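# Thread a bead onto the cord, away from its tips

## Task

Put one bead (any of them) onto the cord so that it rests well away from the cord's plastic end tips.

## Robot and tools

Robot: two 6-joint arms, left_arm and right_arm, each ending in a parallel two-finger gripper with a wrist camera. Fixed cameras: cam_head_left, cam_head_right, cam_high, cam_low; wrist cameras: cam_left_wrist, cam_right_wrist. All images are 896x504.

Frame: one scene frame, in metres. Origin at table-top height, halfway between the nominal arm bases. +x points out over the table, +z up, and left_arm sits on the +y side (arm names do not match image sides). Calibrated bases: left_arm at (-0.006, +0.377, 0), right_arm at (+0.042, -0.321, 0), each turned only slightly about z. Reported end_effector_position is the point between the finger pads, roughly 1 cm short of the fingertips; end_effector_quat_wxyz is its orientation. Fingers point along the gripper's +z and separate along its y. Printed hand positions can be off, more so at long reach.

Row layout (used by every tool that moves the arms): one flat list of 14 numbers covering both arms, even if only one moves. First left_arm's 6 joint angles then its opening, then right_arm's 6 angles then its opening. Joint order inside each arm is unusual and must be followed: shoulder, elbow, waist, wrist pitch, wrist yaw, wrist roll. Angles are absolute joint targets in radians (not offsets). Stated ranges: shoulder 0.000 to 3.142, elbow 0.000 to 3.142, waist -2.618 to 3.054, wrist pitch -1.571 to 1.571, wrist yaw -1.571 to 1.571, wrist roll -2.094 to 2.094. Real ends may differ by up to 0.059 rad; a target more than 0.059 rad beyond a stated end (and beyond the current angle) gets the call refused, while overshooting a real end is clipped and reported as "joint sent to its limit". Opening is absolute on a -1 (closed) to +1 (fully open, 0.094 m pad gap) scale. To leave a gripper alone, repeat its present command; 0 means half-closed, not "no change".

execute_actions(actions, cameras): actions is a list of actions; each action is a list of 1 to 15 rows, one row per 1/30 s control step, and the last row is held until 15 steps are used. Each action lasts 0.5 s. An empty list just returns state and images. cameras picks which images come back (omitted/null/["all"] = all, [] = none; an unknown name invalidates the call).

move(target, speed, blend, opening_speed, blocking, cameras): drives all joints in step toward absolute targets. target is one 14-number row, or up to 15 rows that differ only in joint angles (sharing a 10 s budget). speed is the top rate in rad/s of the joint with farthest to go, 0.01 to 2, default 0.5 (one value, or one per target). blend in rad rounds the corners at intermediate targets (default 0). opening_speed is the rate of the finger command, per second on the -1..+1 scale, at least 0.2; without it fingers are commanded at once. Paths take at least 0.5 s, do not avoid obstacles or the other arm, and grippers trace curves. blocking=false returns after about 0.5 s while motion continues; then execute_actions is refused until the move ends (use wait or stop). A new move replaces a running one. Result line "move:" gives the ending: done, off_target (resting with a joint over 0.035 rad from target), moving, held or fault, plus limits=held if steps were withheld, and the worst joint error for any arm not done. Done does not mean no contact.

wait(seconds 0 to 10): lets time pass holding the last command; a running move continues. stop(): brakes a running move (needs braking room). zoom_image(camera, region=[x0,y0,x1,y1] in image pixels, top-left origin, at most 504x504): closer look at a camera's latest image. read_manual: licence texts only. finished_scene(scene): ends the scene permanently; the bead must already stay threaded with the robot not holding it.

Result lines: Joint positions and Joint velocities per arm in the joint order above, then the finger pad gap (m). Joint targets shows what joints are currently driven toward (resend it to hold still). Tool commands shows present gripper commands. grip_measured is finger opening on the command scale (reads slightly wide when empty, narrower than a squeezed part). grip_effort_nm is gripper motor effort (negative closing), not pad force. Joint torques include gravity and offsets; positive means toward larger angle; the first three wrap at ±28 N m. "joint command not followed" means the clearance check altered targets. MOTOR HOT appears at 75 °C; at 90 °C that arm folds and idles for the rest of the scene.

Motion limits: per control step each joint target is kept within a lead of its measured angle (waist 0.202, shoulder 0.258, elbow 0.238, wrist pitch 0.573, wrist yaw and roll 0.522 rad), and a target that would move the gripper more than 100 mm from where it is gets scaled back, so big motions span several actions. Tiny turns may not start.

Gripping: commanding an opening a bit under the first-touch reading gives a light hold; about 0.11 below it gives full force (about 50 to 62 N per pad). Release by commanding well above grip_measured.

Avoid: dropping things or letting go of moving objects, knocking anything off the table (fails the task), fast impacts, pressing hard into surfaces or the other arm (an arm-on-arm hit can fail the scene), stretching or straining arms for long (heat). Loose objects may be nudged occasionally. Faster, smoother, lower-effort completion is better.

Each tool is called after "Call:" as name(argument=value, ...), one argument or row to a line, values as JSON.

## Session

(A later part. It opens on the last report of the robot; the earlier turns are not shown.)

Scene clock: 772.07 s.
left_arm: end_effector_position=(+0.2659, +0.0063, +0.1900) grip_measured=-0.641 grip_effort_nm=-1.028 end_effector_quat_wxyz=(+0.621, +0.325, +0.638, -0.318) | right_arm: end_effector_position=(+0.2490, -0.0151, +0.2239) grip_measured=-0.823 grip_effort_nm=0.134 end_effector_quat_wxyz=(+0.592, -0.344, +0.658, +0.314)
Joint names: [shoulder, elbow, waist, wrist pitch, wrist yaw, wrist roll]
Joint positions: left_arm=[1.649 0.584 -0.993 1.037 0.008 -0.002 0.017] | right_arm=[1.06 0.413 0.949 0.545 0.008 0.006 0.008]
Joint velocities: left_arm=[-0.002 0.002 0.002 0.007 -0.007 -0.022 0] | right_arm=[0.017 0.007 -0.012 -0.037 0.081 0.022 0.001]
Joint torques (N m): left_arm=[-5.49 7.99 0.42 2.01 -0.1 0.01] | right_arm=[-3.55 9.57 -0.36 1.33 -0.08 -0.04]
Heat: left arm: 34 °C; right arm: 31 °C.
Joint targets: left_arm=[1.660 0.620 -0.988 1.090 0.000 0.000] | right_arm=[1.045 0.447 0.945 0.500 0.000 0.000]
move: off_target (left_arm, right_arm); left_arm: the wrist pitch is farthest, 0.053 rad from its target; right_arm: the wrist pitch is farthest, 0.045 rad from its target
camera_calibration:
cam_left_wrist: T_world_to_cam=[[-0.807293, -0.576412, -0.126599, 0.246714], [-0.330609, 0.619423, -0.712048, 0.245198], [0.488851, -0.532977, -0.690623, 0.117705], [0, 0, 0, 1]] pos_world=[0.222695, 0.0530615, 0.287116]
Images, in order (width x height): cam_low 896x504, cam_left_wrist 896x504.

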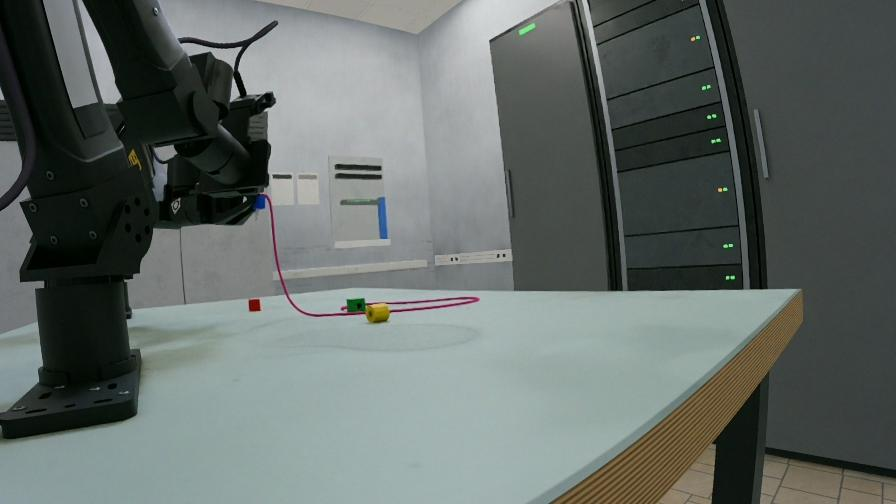

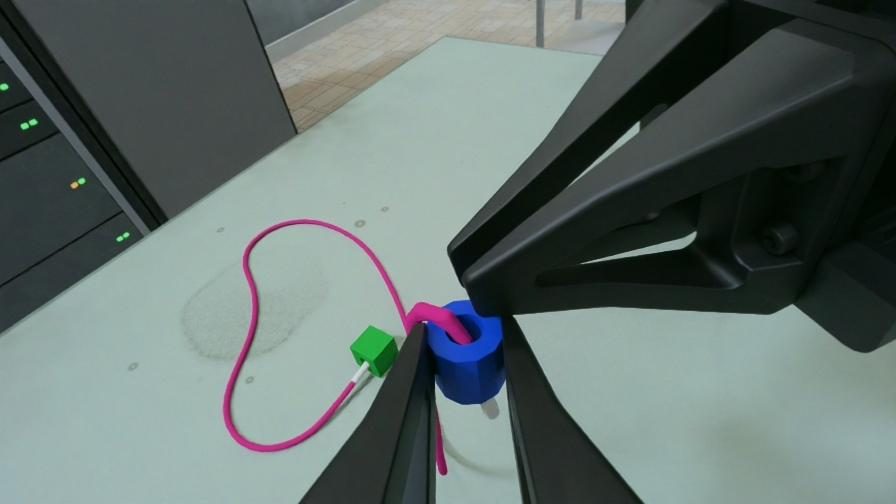

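Call:
move(
  target=[1.66,0.62,-0.988,1.09,0,0,-0.68,0.589,0.36,0.945,0.15,0,0,-0.82],
  speed=0.3,
  cameras=["cam_left_wrist","cam_low"],
)

Call:
zoom_image(
  camera="cam_low",
  region=[200, 170, 320, 280],
)

Call:
zoom_image(
  camera="cam_left_wrist",
  region=[380, 270, 560, 500],
)

Scene clock: 796.60 s.
left_arm: end_effector_position=(+0.2672, +0.0050, +0.2022) grip_measured=-0.641 grip_effort_nm=-1.023 end_effector_quat_wxyz=(+0.634, +0.318, +0.625, -0.325) | right_arm: end_effector_position=(+0.2112, -0.0711, +0.2578) grip_measured=-0.823 grip_effort_nm=0.120 end_effector_quat_wxyz=(+0.606, -0.338, +0.645, +0.321)
Joint names: [shoulder, elbow, waist, wrist pitch, wrist yaw, wrist roll]
Joint positions: left_arm=[1.649 0.594 -0.993 1.071 0.006 -0.002 0.017] | right_arm=[0.6 0.381 0.949 0.158 0.008 0.006 0.008]
Joint velocities: left_arm=[0.017 0.002 0.007 -0.007 -0.037 0.037 -0.001] | right_arm=[-0.017 0.007 0.012 -0.051 -0.007 -0.051 0]
Joint torques (N m): left_arm=[-5.5 7.25 0.42 1.71 -0.08 0.01] | right_arm=[-0.51 5.83 -0.35 1.69 -0.07 -0.05]
Heat: left arm: 35 °C; right arm: 31 °C.
Joint targets: left_arm=[1.660 0.620 -0.988 1.090 0.000 0.000] | right_arm=[0.589 0.360 0.945 0.150 0.000 0.000]
move: done
camera_calibration:
cam_left_wrist: T_world_to_cam=[[-0.802976, -0.582313, -0.127043, 0.247595], [-0.313369, 0.593799, -0.741082, 0.256559], [0.50698, -0.55526, -0.659286, 0.113763], [0, 0, 0, 1]] pos_world=[0.221535, 0.055001, 0.296589]
Images, in order (width x height): cam_low 896x504, cam_left_wrist 896x504.

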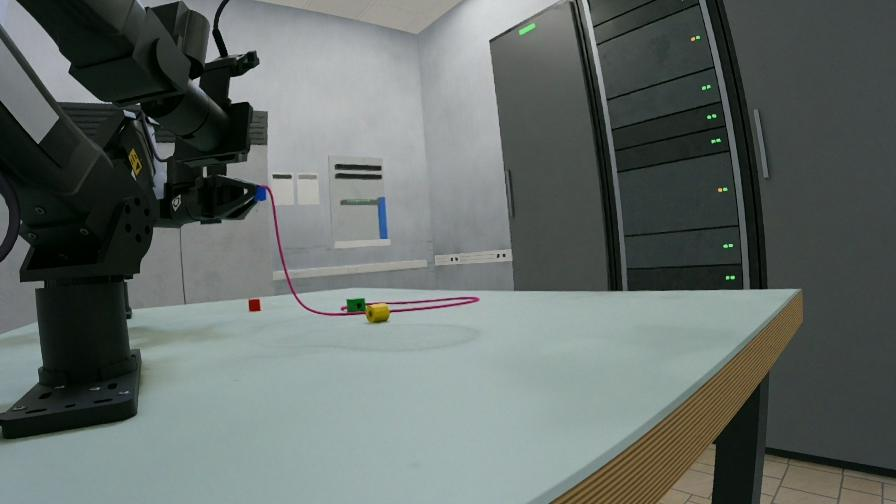

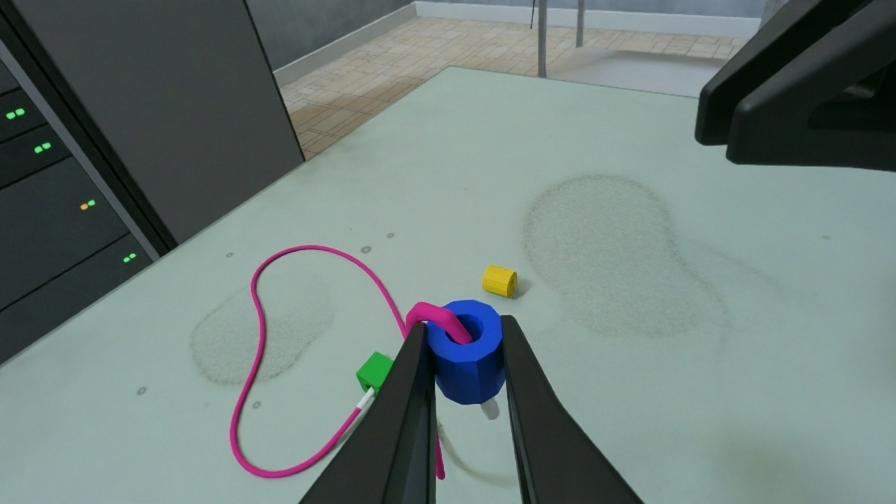

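Scaled by 4.200 from the camera's 896x504 image, which has a finer 1280x720 frame.

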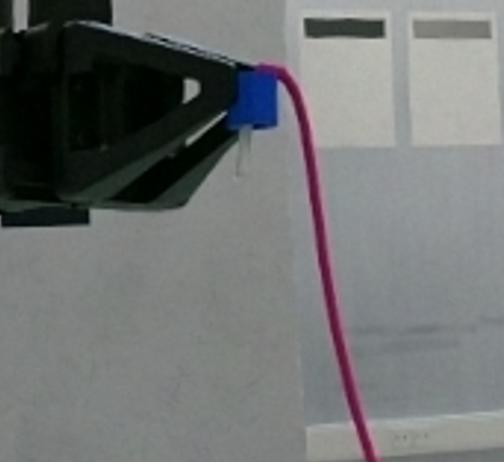

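Scaled by 2.191 from the camera's 896x504 image, which has a finer 1280x720 frame.

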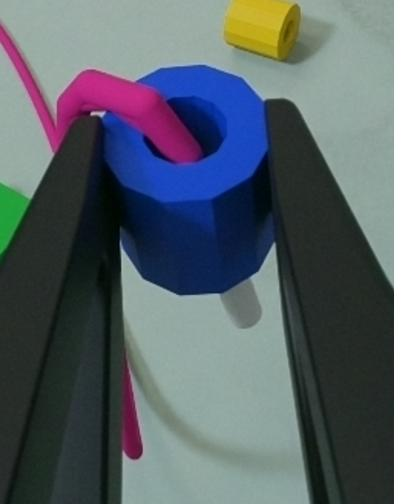

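Call:
move(
  target=[1.66,0.62,-0.988,1.09,0,0,-0.68,0.785,0.43,0.982,0.02,0,0,-0.5],
  speed=0.3,
  cameras=["cam_left_wrist","cam_low","cam_right_wrist","cam_head_right"],
)

Call:
zoom_image(
  camera="cam_low",
  region=[180, 150, 340, 260],
)

Scene clock: 810.07 s.
left_arm: end_effector_position=(+0.2672, +0.0050, +0.2023) grip_measured=-0.641 grip_effort_nm=-1.023 end_effector_quat_wxyz=(+0.635, +0.318, +0.625, -0.325) | right_arm: end_effector_position=(+0.2109, -0.0579, +0.1719) grip_measured=-0.503 grip_effort_nm=0.125 end_effector_quat_wxyz=(+0.493, -0.393, +0.728, +0.268)
Joint names: [shoulder, elbow, waist, wrist pitch, wrist yaw, wrist roll]
Joint positions: left_arm=[1.649 0.594 -0.993 1.071 0.006 -0.002 0.017] | right_arm=[0.787 0.381 0.973 0.027 0.007 0.006 0.023]
Joint velocities: left_arm=[0.017 -0.002 -0.012 -0.11 -0.007 0.007 0] | right_arm=[-0.017 -0.007 -0.002 0.007 0.007 0.007 0]
Joint torques (N m): left_arm=[-5.5 7.27 0.43 1.7 -0.07 0.01] | right_arm=[-0.73 11.06 0.75 1.6 -0.08 -0.05]
Heat: left arm: 34 °C; right arm: 33 °C.
Joint targets: left_arm=[1.660 0.620 -0.988 1.090 0.000 0.000] | right_arm=[0.785 0.430 0.982 0.020 0.000 0.000]
move: off_target (right_arm); right_arm: the elbow is farthest, 0.049 rad from its target
camera_calibration:
cam_left_wrist: T_world_to_cam=[[-0.802948, -0.582352, -0.127045, 0.2476], [-0.313202, 0.593571, -0.741335, 0.256636], [0.507129, -0.555463, -0.659, 0.11373], [0, 0, 0, 1]] pos_world=[0.221513, 0.0550312, 0.296658]
cam_right_wrist: T_world_to_cam=[[0.812129, -0.57551, -0.0960958, -0.186165], [-0.555243, -0.711666, -0.430391, 0.175028], [0.179306, 0.40289, -0.897513, 0.2557], [0, 0, 0, 1]] pos_world=[0.202524, -0.0855969, 0.286935]
Images, in order (width x height): cam_head_right 896x504, cam_low 896x504, cam_left_wrist 896x504, cam_right_wrist 896x504.

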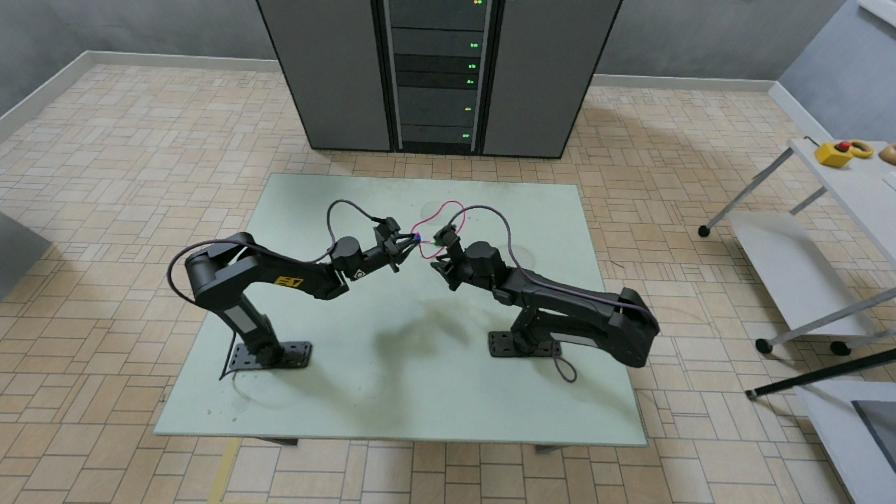

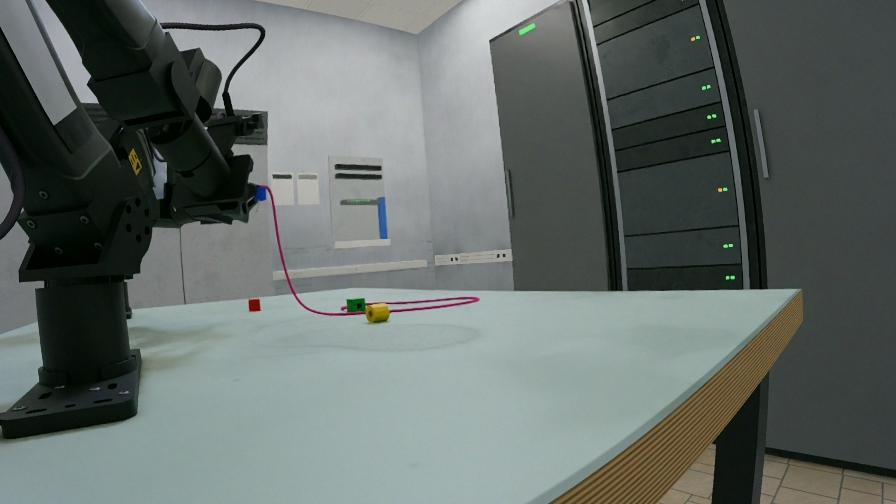

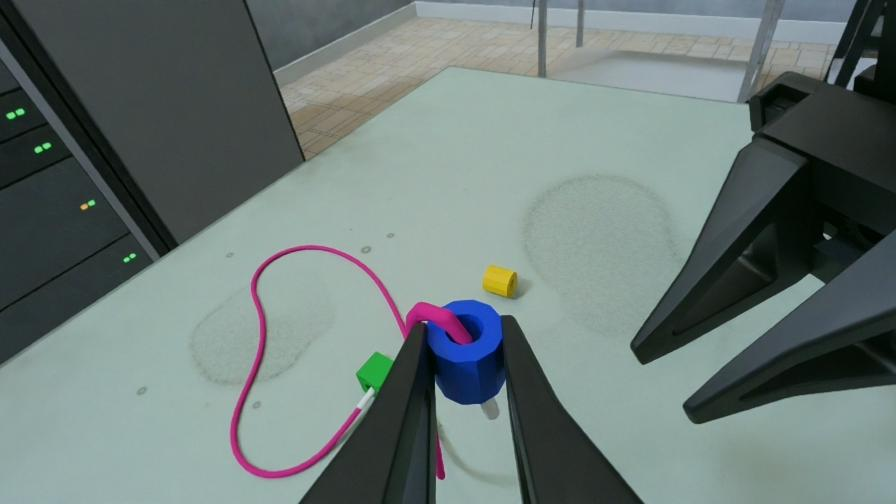

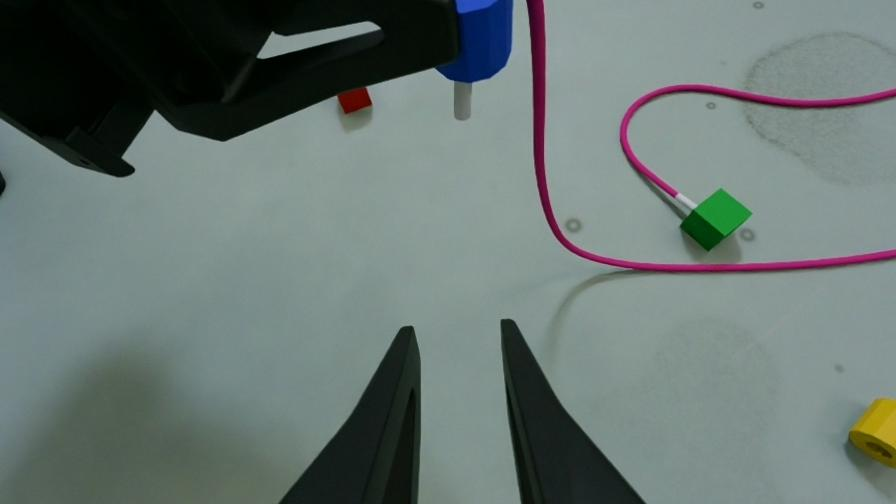

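Scaled by 3.150 from the camera's 896x504 image, which has a finer 1280x720 frame.

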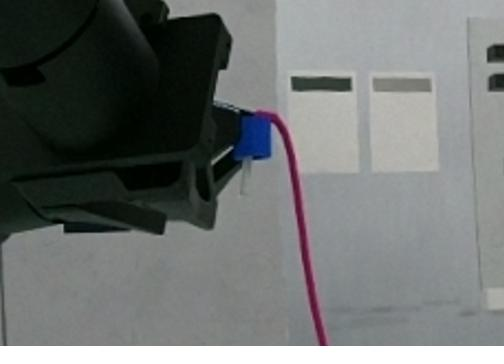

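Call:
move(
  target=[1.66,0.62,-0.988,1.09,0,0,-0.68,1.06,0.542,0.972,0.18,0,0,-0.5],
  speed=0.2,
  cameras=["cam_left_wrist","cam_low","cam_right_wrist"],
)

Call:
zoom_image(
  camera="cam_low",
  region=[180, 150, 340, 260],
)

Scene clock: 830.60 s.
left_arm: end_effector_position=(+0.2672, +0.0050, +0.2023) grip_measured=-0.641 grip_effort_nm=-1.033 end_effector_quat_wxyz=(+0.635, +0.318, +0.625, -0.325) | right_arm: end_effector_position=(+0.2348, -0.0205, +0.1702) grip_measured=-0.503 grip_effort_nm=0.125 end_effector_quat_wxyz=(+0.482, -0.397, +0.736, +0.262)
Joint names: [shoulder, elbow, waist, wrist pitch, wrist yaw, wrist roll]
Joint positions: left_arm=[1.649 0.594 -0.993 1.071 0.006 -0.002 0.017] | right_arm=[1.057 0.496 0.973 0.152 0.007 0.006 0.023]
Joint velocities: left_arm=[-0.007 0.007 -0.002 -0.051 0.066 0.051 0] | right_arm=[0.017 -0.007 0.012 0.037 0.037 -0.007 0.001]
Joint torques (N m): left_arm=[-5.5 7.27 0.42 1.71 -0.07 0.01] | right_arm=[-2.21 10.65 -0.18 1.94 -0.09 -0.05]
Heat: left arm: 33 °C; right arm: 34 °C.
Joint targets: left_arm=[1.660 0.620 -0.988 1.090 0.000 0.000] | right_arm=[1.060 0.542 0.972 0.180 0.000 0.000]
move: off_target (right_arm); right_arm: the elbow is farthest, 0.046 rad from its target
camera_calibration:
cam_left_wrist: T_world_to_cam=[[-0.802948, -0.582352, -0.127045, 0.2476], [-0.313202, 0.593571, -0.741335, 0.256636], [0.507129, -0.555463, -0.659, 0.11373], [0, 0, 0, 1]] pos_world=[0.221513, 0.0550312, 0.296658]
cam_right_wrist: T_world_to_cam=[[0.810788, -0.577608, -0.0948258, -0.184153], [-0.561737, -0.722275, -0.403449, 0.210891], [0.164545, 0.380378, -0.910075, 0.239918], [0, 0, 0, 1]] pos_world=[0.228297, -0.0453058, 0.285965]
Images, in order (width x height): cam_low 896x504, cam_left_wrist 896x504, cam_right_wrist 896x504.

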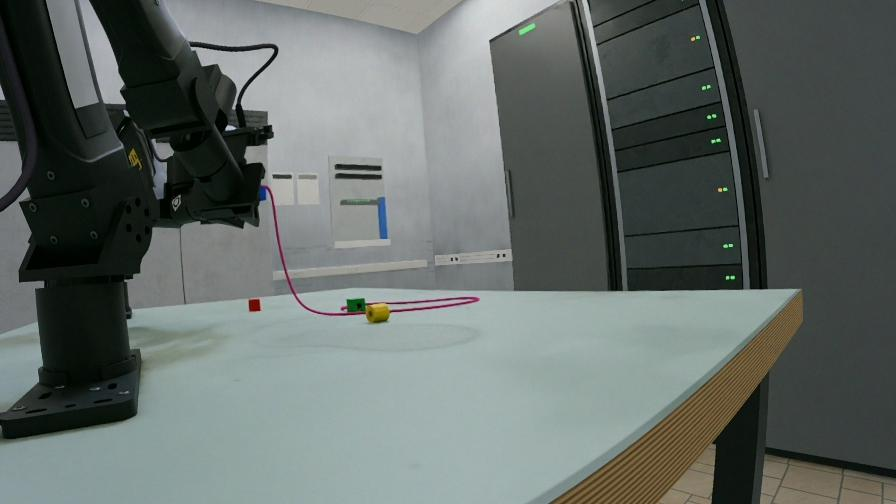

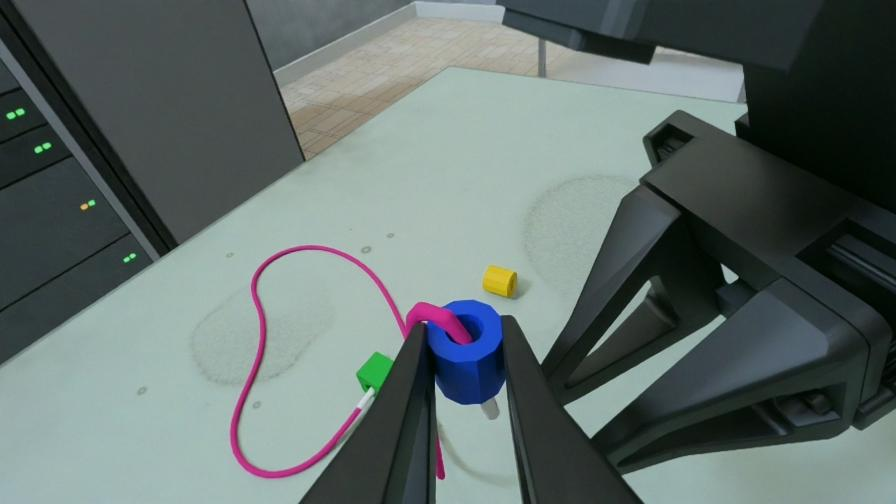

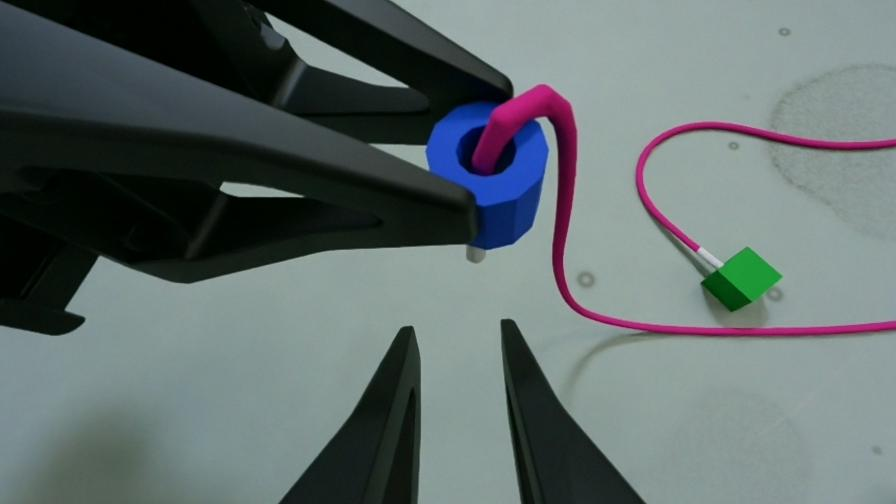

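Scaled by 3.150 from the camera's 896x504 image, which has a finer 1280x720 frame.

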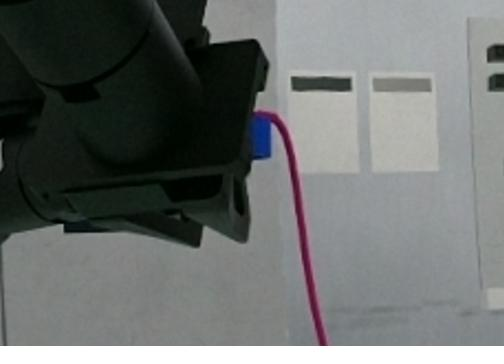

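Call:
move(
  target=[1.66,0.62,-0.988,1.09,0,0,-0.68,1.11,0.628,0.949,0.105,0,0,-0.5],
  speed=0.1,
  cameras=["cam_left_wrist","cam_low","cam_right_wrist"],
)

Call:
zoom_image(
  camera="cam_right_wrist",
  region=[380, 130, 600, 360],
)

Call:
zoom_image(
  camera="cam_left_wrist",
  region=[380, 270, 560, 500],
)

Scene clock: 855.70 s.
left_arm: end_effector_position=(+0.2672, +0.0050, +0.2023) grip_measured=-0.641 grip_effort_nm=-1.033 end_effector_quat_wxyz=(+0.635, +0.318, +0.625, -0.325) | right_arm: end_effector_position=(+0.2472, -0.0119, +0.1851) grip_measured=-0.503 grip_effort_nm=0.125 end_effector_quat_wxyz=(+0.484, -0.392, +0.739, +0.258)
Joint names: [shoulder, elbow, waist, wrist pitch, wrist yaw, wrist roll]
Joint positions: left_arm=[1.649 0.594 -0.993 1.071 0.006 -0.002 0.017] | right_arm=[1.105 0.583 0.958 0.112 0.007 0.006 0.023]
Joint velocities: left_arm=[0.012 0.007 -0.012 -0.022 -0.081 -0.051 -0.001] | right_arm=[-0.017 0.002 0.012 -0.051 0.007 0.022 -0.001]
Joint torques (N m): left_arm=[-5.49 7.25 0.43 1.71 -0.08 0.01] | right_arm=[-2.55 10.65 -0.75 1.66 -0.09 -0.03]
Heat: left arm: 33 °C; right arm: 34 °C.
Joint targets: left_arm=[1.660 0.620 -0.988 1.090 0.000 0.000] | right_arm=[1.110 0.628 0.949 0.105 0.000 0.000]
move: off_target (right_arm); right_arm: the elbow is farthest, 0.045 rad from its target
camera_calibration:
cam_left_wrist: T_world_to_cam=[[-0.802948, -0.582352, -0.127045, 0.2476], [-0.313202, 0.593571, -0.741335, 0.256636], [0.507129, -0.555463, -0.659, 0.11373], [0, 0, 0, 1]] pos_world=[0.221513, 0.0550312, 0.296658]
cam_right_wrist: T_world_to_cam=[[0.801575, -0.590339, -0.0947512, -0.185729], [-0.573304, -0.713913, -0.402058, 0.232736], [0.169706, 0.376601, -0.910699, 0.246984], [0, 0, 0, 1]] pos_world=[0.240389, -0.0365036, 0.300903]
Images, in order (width x height): cam_low 896x504, cam_left_wrist 896x504, cam_right_wrist 896x504.

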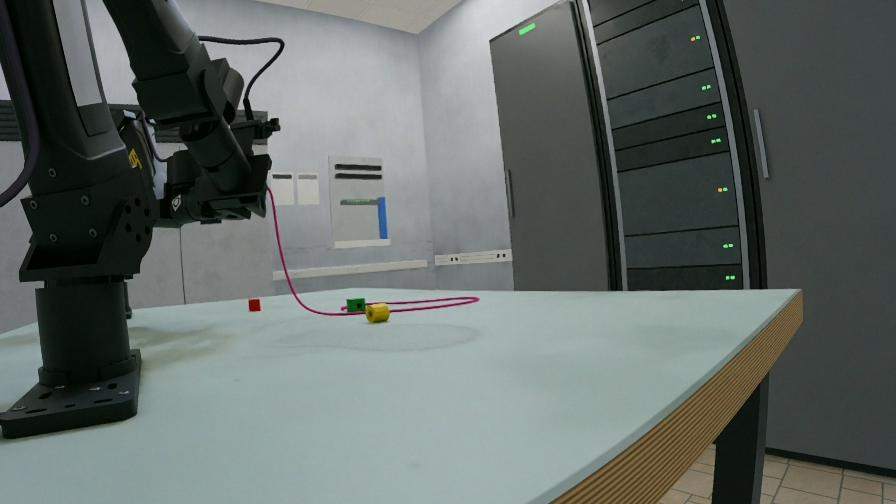

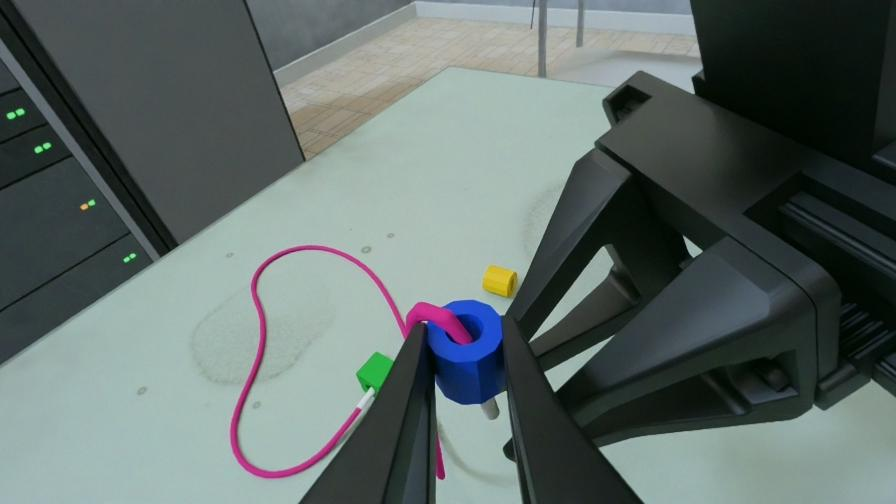

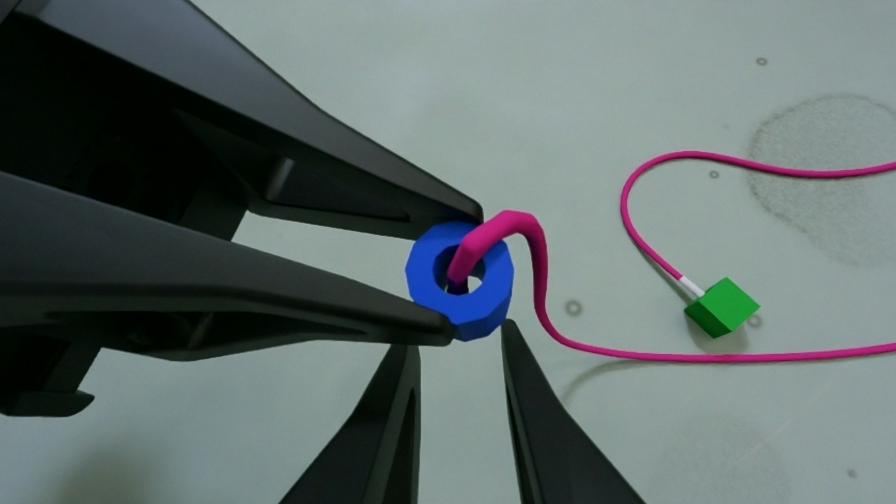

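Scaled by 2.191 from the camera's 896x504 image, which has a finer 1280x720 frame.

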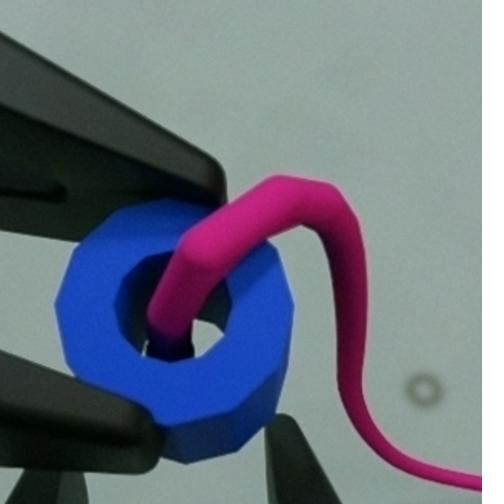

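Scaled by 2.191 from the camera's 896x504 image, which has a finer 1280x720 frame.

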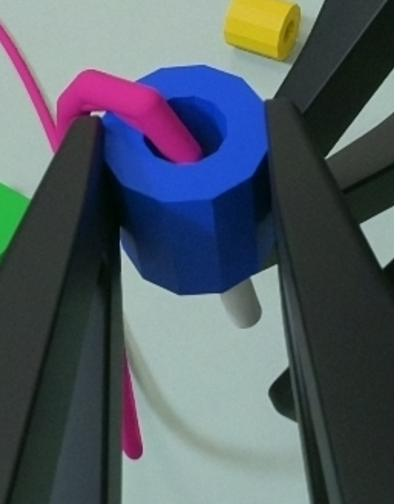

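Call:
move(
  target=[1.66,0.62,-0.988,1.09,0,0,-0.68,1.157,0.650,0.949,0.155,0,0,-0.5],
  speed=0.1,
  cameras=["cam_left_wrist","cam_right_wrist"],
)

Call:
zoom_image(
  camera="cam_left_wrist",
  region=[380, 270, 560, 500],
)

Scene clock: 873.53 s.
left_arm: end_effector_position=(+0.2672, +0.0050, +0.2023) grip_measured=-0.641 grip_effort_nm=-1.028 end_effector_quat_wxyz=(+0.635, +0.318, +0.625, -0.325) | right_arm: end_effector_position=(+0.2517, -0.0050, +0.1818) grip_measured=-0.503 grip_effort_nm=0.120 end_effector_quat_wxyz=(+0.480, -0.393, +0.741, +0.256)
Joint names: [shoulder, elbow, waist, wrist pitch, wrist yaw, wrist roll]
Joint positions: left_arm=[1.649 0.594 -0.993 1.071 0.006 -0.002 0.017] | right_arm=[1.152 0.604 0.958 0.127 0.007 0.006 0.023]
Joint velocities: left_arm=[0.002 0.002 0.002 -0.066 0.022 0.022 0] | right_arm=[0.002 -0.012 -0.007 0.037 -0.022 0.007 0.001]
Joint torques (N m): left_arm=[-5.5 7.25 0.43 1.71 -0.08 0.01] | right_arm=[-2.93 10.65 -0.8 1.92 -0.08 -0.04]
Heat: left arm: 33 °C; right arm: 34 °C.
Joint targets: left_arm=[1.660 0.620 -0.988 1.090 0.000 0.000] | right_arm=[1.157 0.650 0.949 0.155 0.000 0.000]
move: off_target (right_arm); right_arm: the elbow is farthest, 0.046 rad from its target
camera_calibration:
cam_left_wrist: T_world_to_cam=[[-0.802948, -0.582352, -0.127045, 0.2476], [-0.313202, 0.593571, -0.741335, 0.256636], [0.507129, -0.555463, -0.659, 0.11373], [0, 0, 0, 1]] pos_world=[0.221513, 0.0550312, 0.296658]
cam_right_wrist: T_world_to_cam=[[0.801211, -0.590893, -0.0943779, -0.185549], [-0.57545, -0.717616, -0.392282, 0.23767], [0.16407, 0.368611, -0.91499, 0.242776], [0, 0, 0, 1]] pos_world=[0.245598, -0.0285737, 0.29786]
Images, in order (width x height): cam_left_wrist 896x504, cam_right_wrist 896x504.

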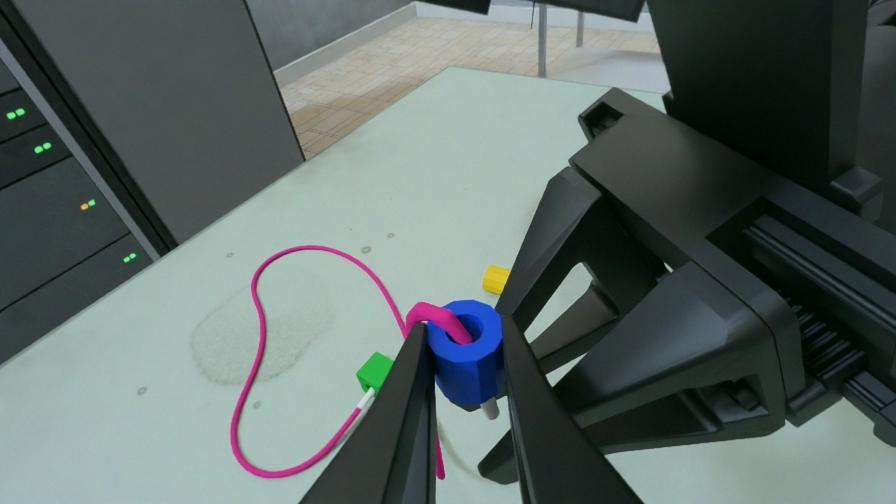

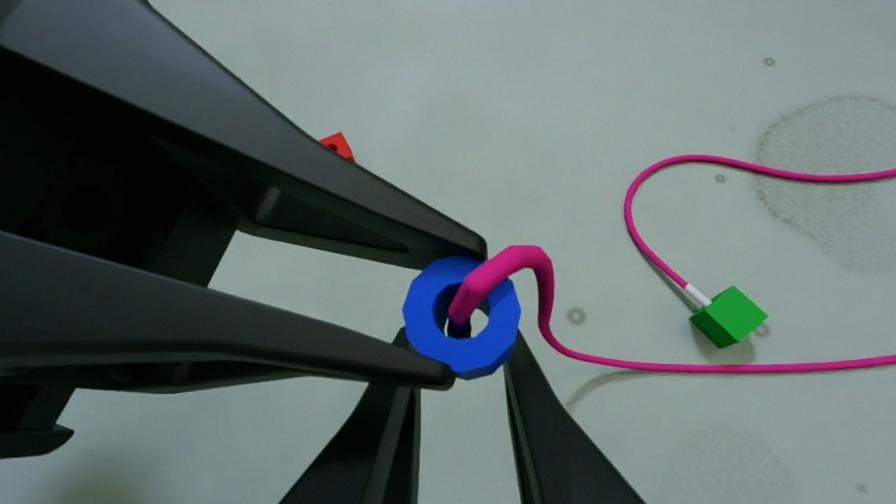

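Scaled by 2.191 from the camera's 896x504 image, which has a finer 1280x720 frame.

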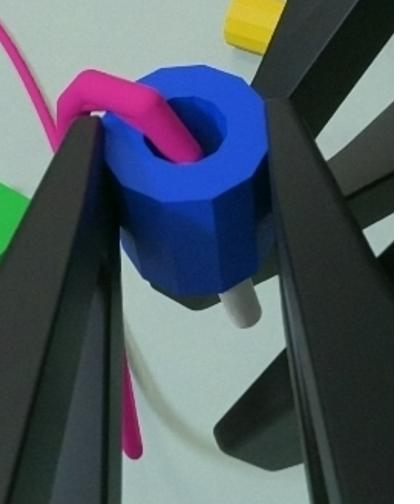

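Call:
move(
  target=[1.66,0.62,-0.988,1.09,0,0,-0.68,1.157,0.661,0.949,0.145,0,0,-0.5],
  speed=0.1,
  cameras=["cam_left_wrist"],
)

Call:
zoom_image(
  camera="cam_left_wrist",
  region=[380, 270, 560, 500],
)

Call:
move(
  target=[1.66,0.62,-0.988,1.09,0,0,-0.68,1.157,0.661,0.949,0.145,0,0,-0.8],
  opening_speed=0.3,
  cameras=["cam_left_wrist"],
)

Call:
zoom_image(
  camera="cam_left_wrist",
  region=[380, 270, 560, 500],
)

Scene clock: 887.33 s.
left_arm: end_effector_position=(+0.2674, +0.0051, +0.2030) grip_measured=-0.641 grip_effort_nm=-1.028 end_effector_quat_wxyz=(+0.636, +0.317, +0.624, -0.325) | right_arm: end_effector_position=(+0.2528, -0.0034, +0.1870) grip_measured=-0.503 grip_effort_nm=0.125 end_effector_quat_wxyz=(+0.484, -0.392, +0.739, +0.258)
Joint names: [shoulder, elbow, waist, wrist pitch, wrist yaw, wrist roll]
Joint positions: left_arm=[1.649 0.594 -0.993 1.074 0.005 -0.002 0.017] | right_arm=[1.152 0.615 0.958 0.128 0.007 0.005 0.023]
Joint velocities: left_arm=[0.007 0.007 -0.007 -0.037 -0.095 0.022 0.001] | right_arm=[-0.012 -0.012 -0.007 -0.037 0.037 -0.022 0.001]
Joint torques (N m): left_arm=[-5.5 7.24 0.43 1.68 -0.07 0.01] | right_arm=[-2.92 10.74 -0.75 1.87 -0.09 -0.04]
Heat: left arm: 33 °C; right arm: 34 °C.
Joint targets: left_arm=[1.660 0.620 -0.988 1.090 0.000 0.000] | right_arm=[1.157 0.661 0.949 0.145 0.000 0.000]
move: off_target (right_arm); right_arm: the elbow is farthest, 0.046 rad from its target
camera_calibration:
cam_left_wrist: T_world_to_cam=[[-0.802082, -0.583546, -0.127041, 0.24766], [-0.312718, 0.591607, -0.743107, 0.257342], [0.508795, -0.556305, -0.657003, 0.113312], [0, 0, 0, 1]] pos_world=[0.221467, 0.0553114, 0.297142]
Images, in order (width x height): cam_left_wrist 896x504.

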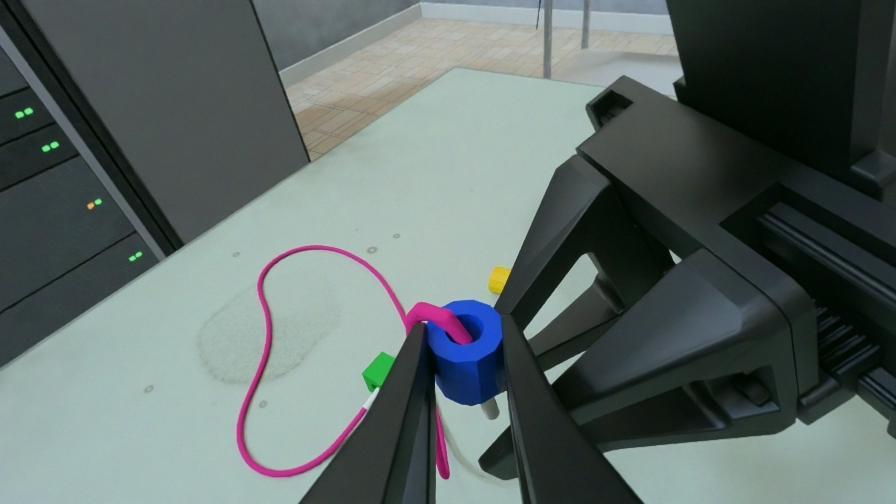

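Scaled by 2.191 from the camera's 896x504 image, which has a finer 1280x720 frame.

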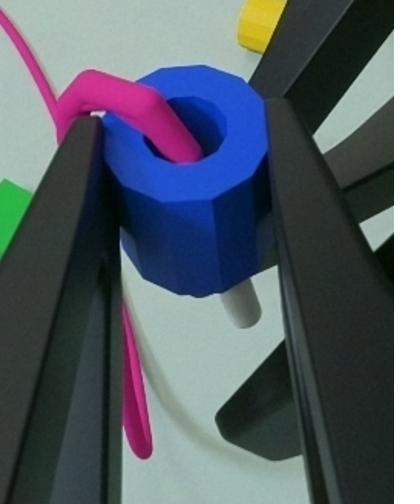

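Scene clock: 888.53 s.
left_arm: end_effector_position=(+0.2674, +0.0051, +0.2032) grip_measured=-0.641 grip_effort_nm=-1.023 end_effector_quat_wxyz=(+0.636, +0.317, +0.624, -0.325) | right_arm: end_effector_position=(+0.2536, -0.0039, +0.1870) grip_measured=-0.797 grip_effort_nm=-0.178 end_effector_quat_wxyz=(+0.484, -0.391, +0.739, +0.258)
Joint names: [shoulder, elbow, waist, wrist pitch, wrist yaw, wrist roll]
Joint positions: left_arm=[1.649 0.594 -0.993 1.074 0.005 -0.002 0.017] | right_arm=[1.152 0.615 0.955 0.128 0.007 0.005 0.01]
Joint velocities: left_arm=[-0.012 0.002 -0.012 -0.007 0.022 -0.007 0] | right_arm=[-0.002 0.017 -0.002 -0.125 0.037 -0.022 -0.001]
Joint torques (N m): left_arm=[-5.5 7.24 0.42 1.67 -0.06 0.02] | right_arm=[-2.93 10.7 -0.51 1.84 -0.09 -0.04]
Heat: left arm: 33 °C; right arm: 34 °C.
Joint targets: left_arm=[1.660 0.620 -0.988 1.090 0.000 0.000] | right_arm=[1.157 0.661 0.949 0.145 0.000 0.000]
move: off_target (right_arm); right_arm: the elbow is farthest, 0.046 rad from its target
camera_calibration:
cam_left_wrist: T_world_to_cam=[[-0.802024, -0.583624, -0.127044, 0.24767], [-0.312382, 0.591151, -0.743612, 0.257496], [0.509092, -0.556709, -0.65643, 0.113246], [0, 0, 0, 1]] pos_world=[0.221422, 0.0553721, 0.29728]
Images, in order (width x height): cam_left_wrist 896x504.

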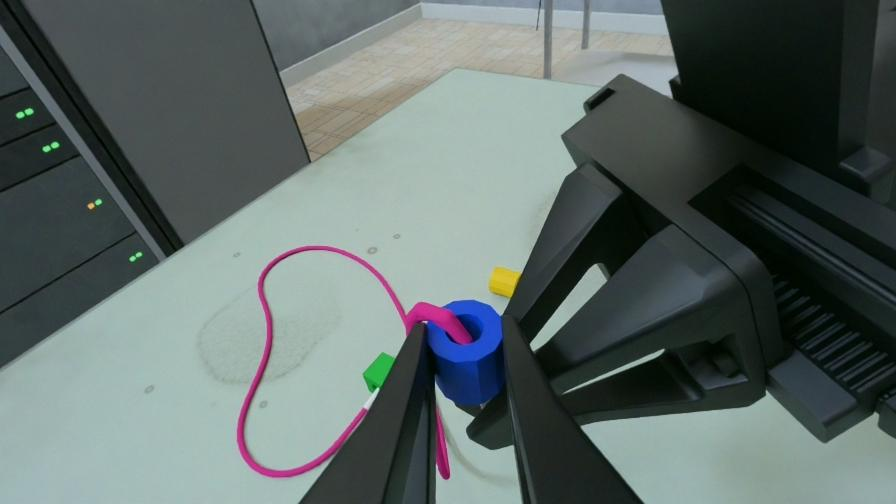

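Scaled by 2.191 from the camera's 896x504 image, which has a finer 1280x720 frame.

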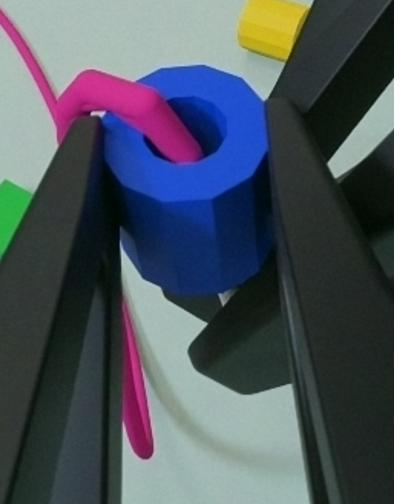

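Call:
move(
  target=[1.66,0.62,-0.988,1.09,0,0,-0.68,1.157,0.661,0.949,0.145,0,0,-1],
  opening_speed=0.3,
  cameras=["cam_left_wrist"],
)

Call:
zoom_image(
  camera="cam_left_wrist",
  region=[380, 270, 560, 500],
)

Scene clock: 893.17 s.
left_arm: end_effector_position=(+0.2674, +0.0052, +0.2033) grip_measured=-0.641 grip_effort_nm=-1.023 end_effector_quat_wxyz=(+0.636, +0.317, +0.624, -0.325) | right_arm: end_effector_position=(+0.2537, -0.0040, +0.1870) grip_measured=-0.934 grip_effort_nm=-1.028 end_effector_quat_wxyz=(+0.484, -0.391, +0.739, +0.258)
Joint names: [shoulder, elbow, waist, wrist pitch, wrist yaw, wrist roll]
Joint positions: left_arm=[1.649 0.594 -0.993 1.075 0.005 -0.002 0.017] | right_arm=[1.152 0.615 0.955 0.128 0.007 0.005 0.003]
Joint velocities: left_arm=[-0.022 0.012 -0.002 0.037 0.095 0.022 0] | right_arm=[0.007 -0.002 -0.007 -0.066 -0.022 0.022 -0.003]
Joint torques (N m): left_arm=[-5.52 7.23 0.43 1.67 -0.06 0.02] | right_arm=[-2.93 10.7 -0.55 1.86 -0.1 -0.06]
Heat: left arm: 33 °C; right arm: 34 °C.
Joint targets: left_arm=[1.660 0.620 -0.988 1.090 0.000 0.000] | right_arm=[1.157 0.661 0.949 0.145 0.000 0.000]
move: off_target (right_arm); right_arm: the elbow is farthest, 0.046 rad from its target
camera_calibration:
cam_left_wrist: T_world_to_cam=[[-0.801774, -0.583969, -0.127039, 0.247683], [-0.312444, 0.590799, -0.743865, 0.257628], [0.509449, -0.556719, -0.656145, 0.11315], [0, 0, 0, 1]] pos_world=[0.221436, 0.0554253, 0.297349]
Images, in order (width x height): cam_left_wrist 896x504.

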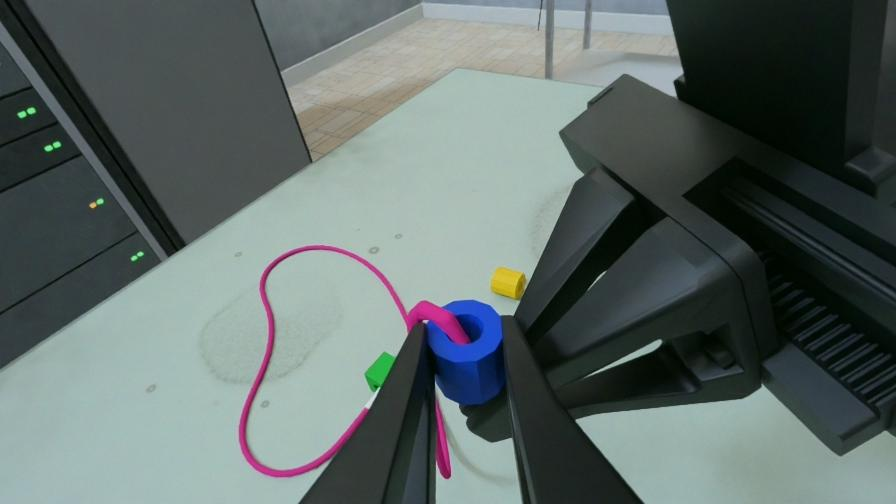

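Scaled by 2.191 from the camera's 896x504 image, which has a finer 1280x720 frame.

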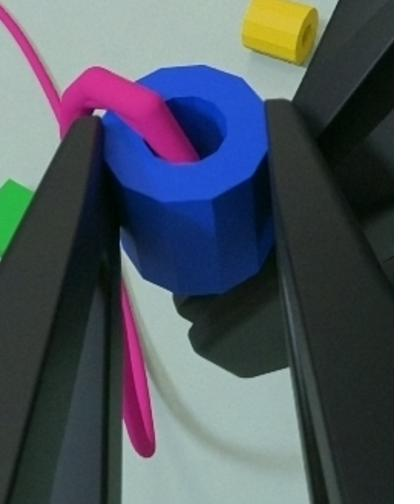

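Call:
move(
  target=[
    [1.66,0.62,-0.988,1.09,0,0,-0.68,1.15,0.47,0.949,0.30,0,0,-1],
    [1.66,0.62,-0.988,1.09,0,0,-0.68,1.13,0.22,0.949,0.62,0,0,-1],
  ],
  speed=0.15,
  blend=0.05,
  cameras=["cam_left_wrist","cam_low","cam_right_wrist"],
)

Call:
zoom_image(
  camera="cam_low",
  region=[180, 150, 340, 260],
)

Scene clock: 921.53 s.
left_arm: end_effector_position=(+0.2679, +0.0056, +0.2054) grip_measured=-0.641 grip_effort_nm=-1.028 end_effector_quat_wxyz=(+0.639, +0.314, +0.622, -0.325) | right_arm: end_effector_position=(+0.2334, -0.0343, +0.1234) grip_measured=-0.936 grip_effort_nm=-1.057 end_effector_quat_wxyz=(+0.516, -0.379, +0.718, +0.274)
Joint names: [shoulder, elbow, waist, wrist pitch, wrist yaw, wrist roll]
Joint positions: left_arm=[1.649 0.594 -0.993 1.083 0.001 -0.002 0.017] | right_arm=[1.152 0.237 0.955 0.591 0.007 0.005 0.003]
Joint velocities: left_arm=[0.007 -0.007 -0.002 0.007 0.022 0.007 0] | right_arm=[0.007 -0.007 0.012 -0.007 -0.081 -0.022 0.001]
Joint torques (N m): left_arm=[-5.5 7.25 0.42 1.59 -0.03 0.02] | right_arm=[-4.07 4.93 -0.58 1.99 -0.07 -0.04]
Heat: left arm: 33 °C; right arm: 34 °C.
Joint targets: left_arm=[1.660 0.620 -0.988 1.090 0.000 0.000] | right_arm=[1.130 0.220 0.949 0.620 0.000 0.000]
move: done
camera_calibration:
cam_left_wrist: T_world_to_cam=[[-0.798917, -0.587887, -0.126964, 0.247864], [-0.311028, 0.584521, -0.749397, 0.259875], [0.514774, -0.559217, -0.649834, 0.11179], [0, 0, 0, 1]] pos_world=[0.221304, 0.0563283, 0.298864]
cam_right_wrist: T_world_to_cam=[[0.804787, -0.585367, -0.0983018, -0.193917], [-0.553587, -0.68047, -0.480106, 0.190258], [0.214147, 0.440802, -0.871685, 0.188571], [0, 0, 0, 1]] pos_world=[0.221005, -0.06717, 0.236657]
Images, in order (width x height): cam_low 896x504, cam_left_wrist 896x504, cam_right_wrist 896x504.

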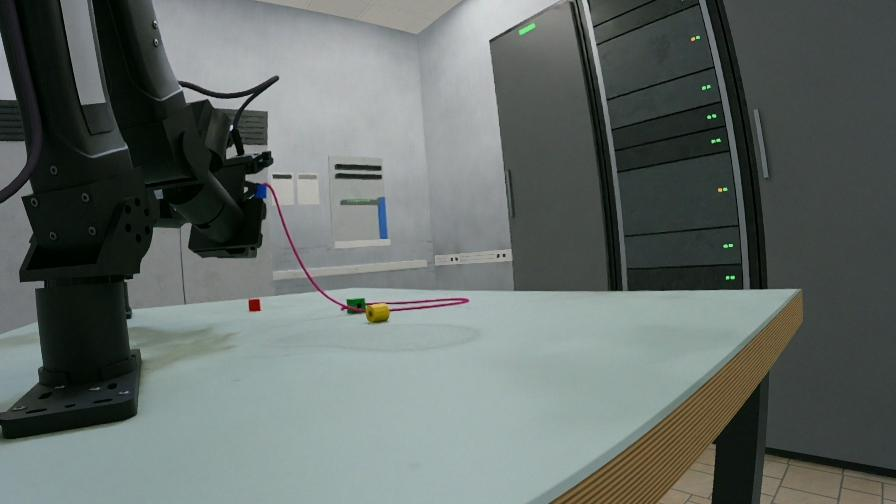

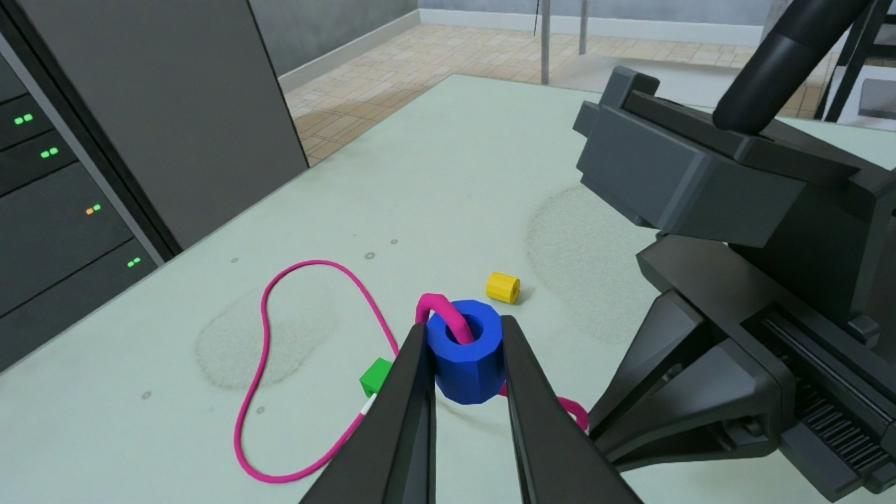

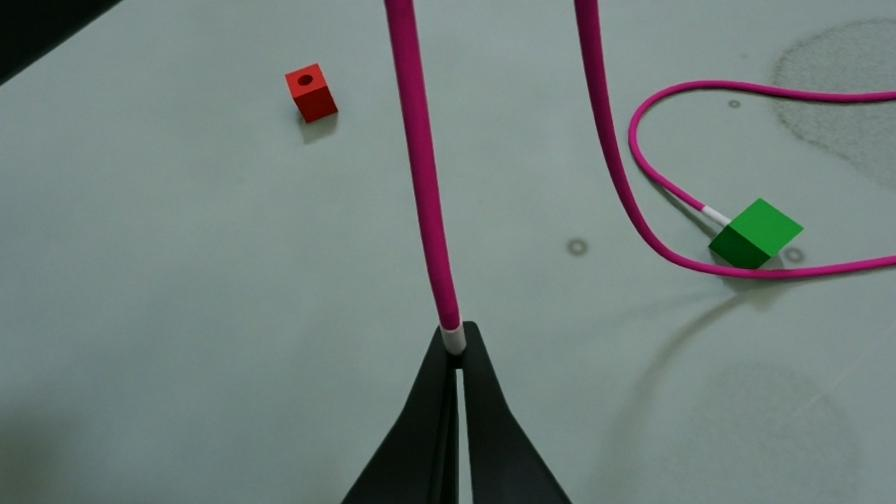

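Scaled by 3.150 from the camera's 896x504 image, which has a finer 1280x720 frame.

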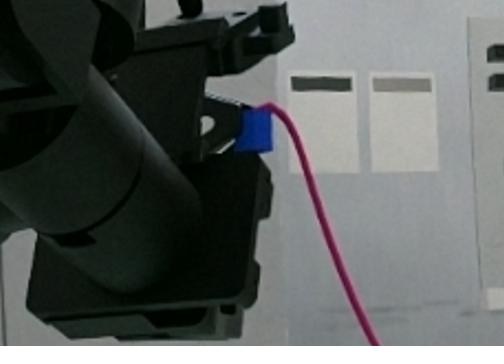

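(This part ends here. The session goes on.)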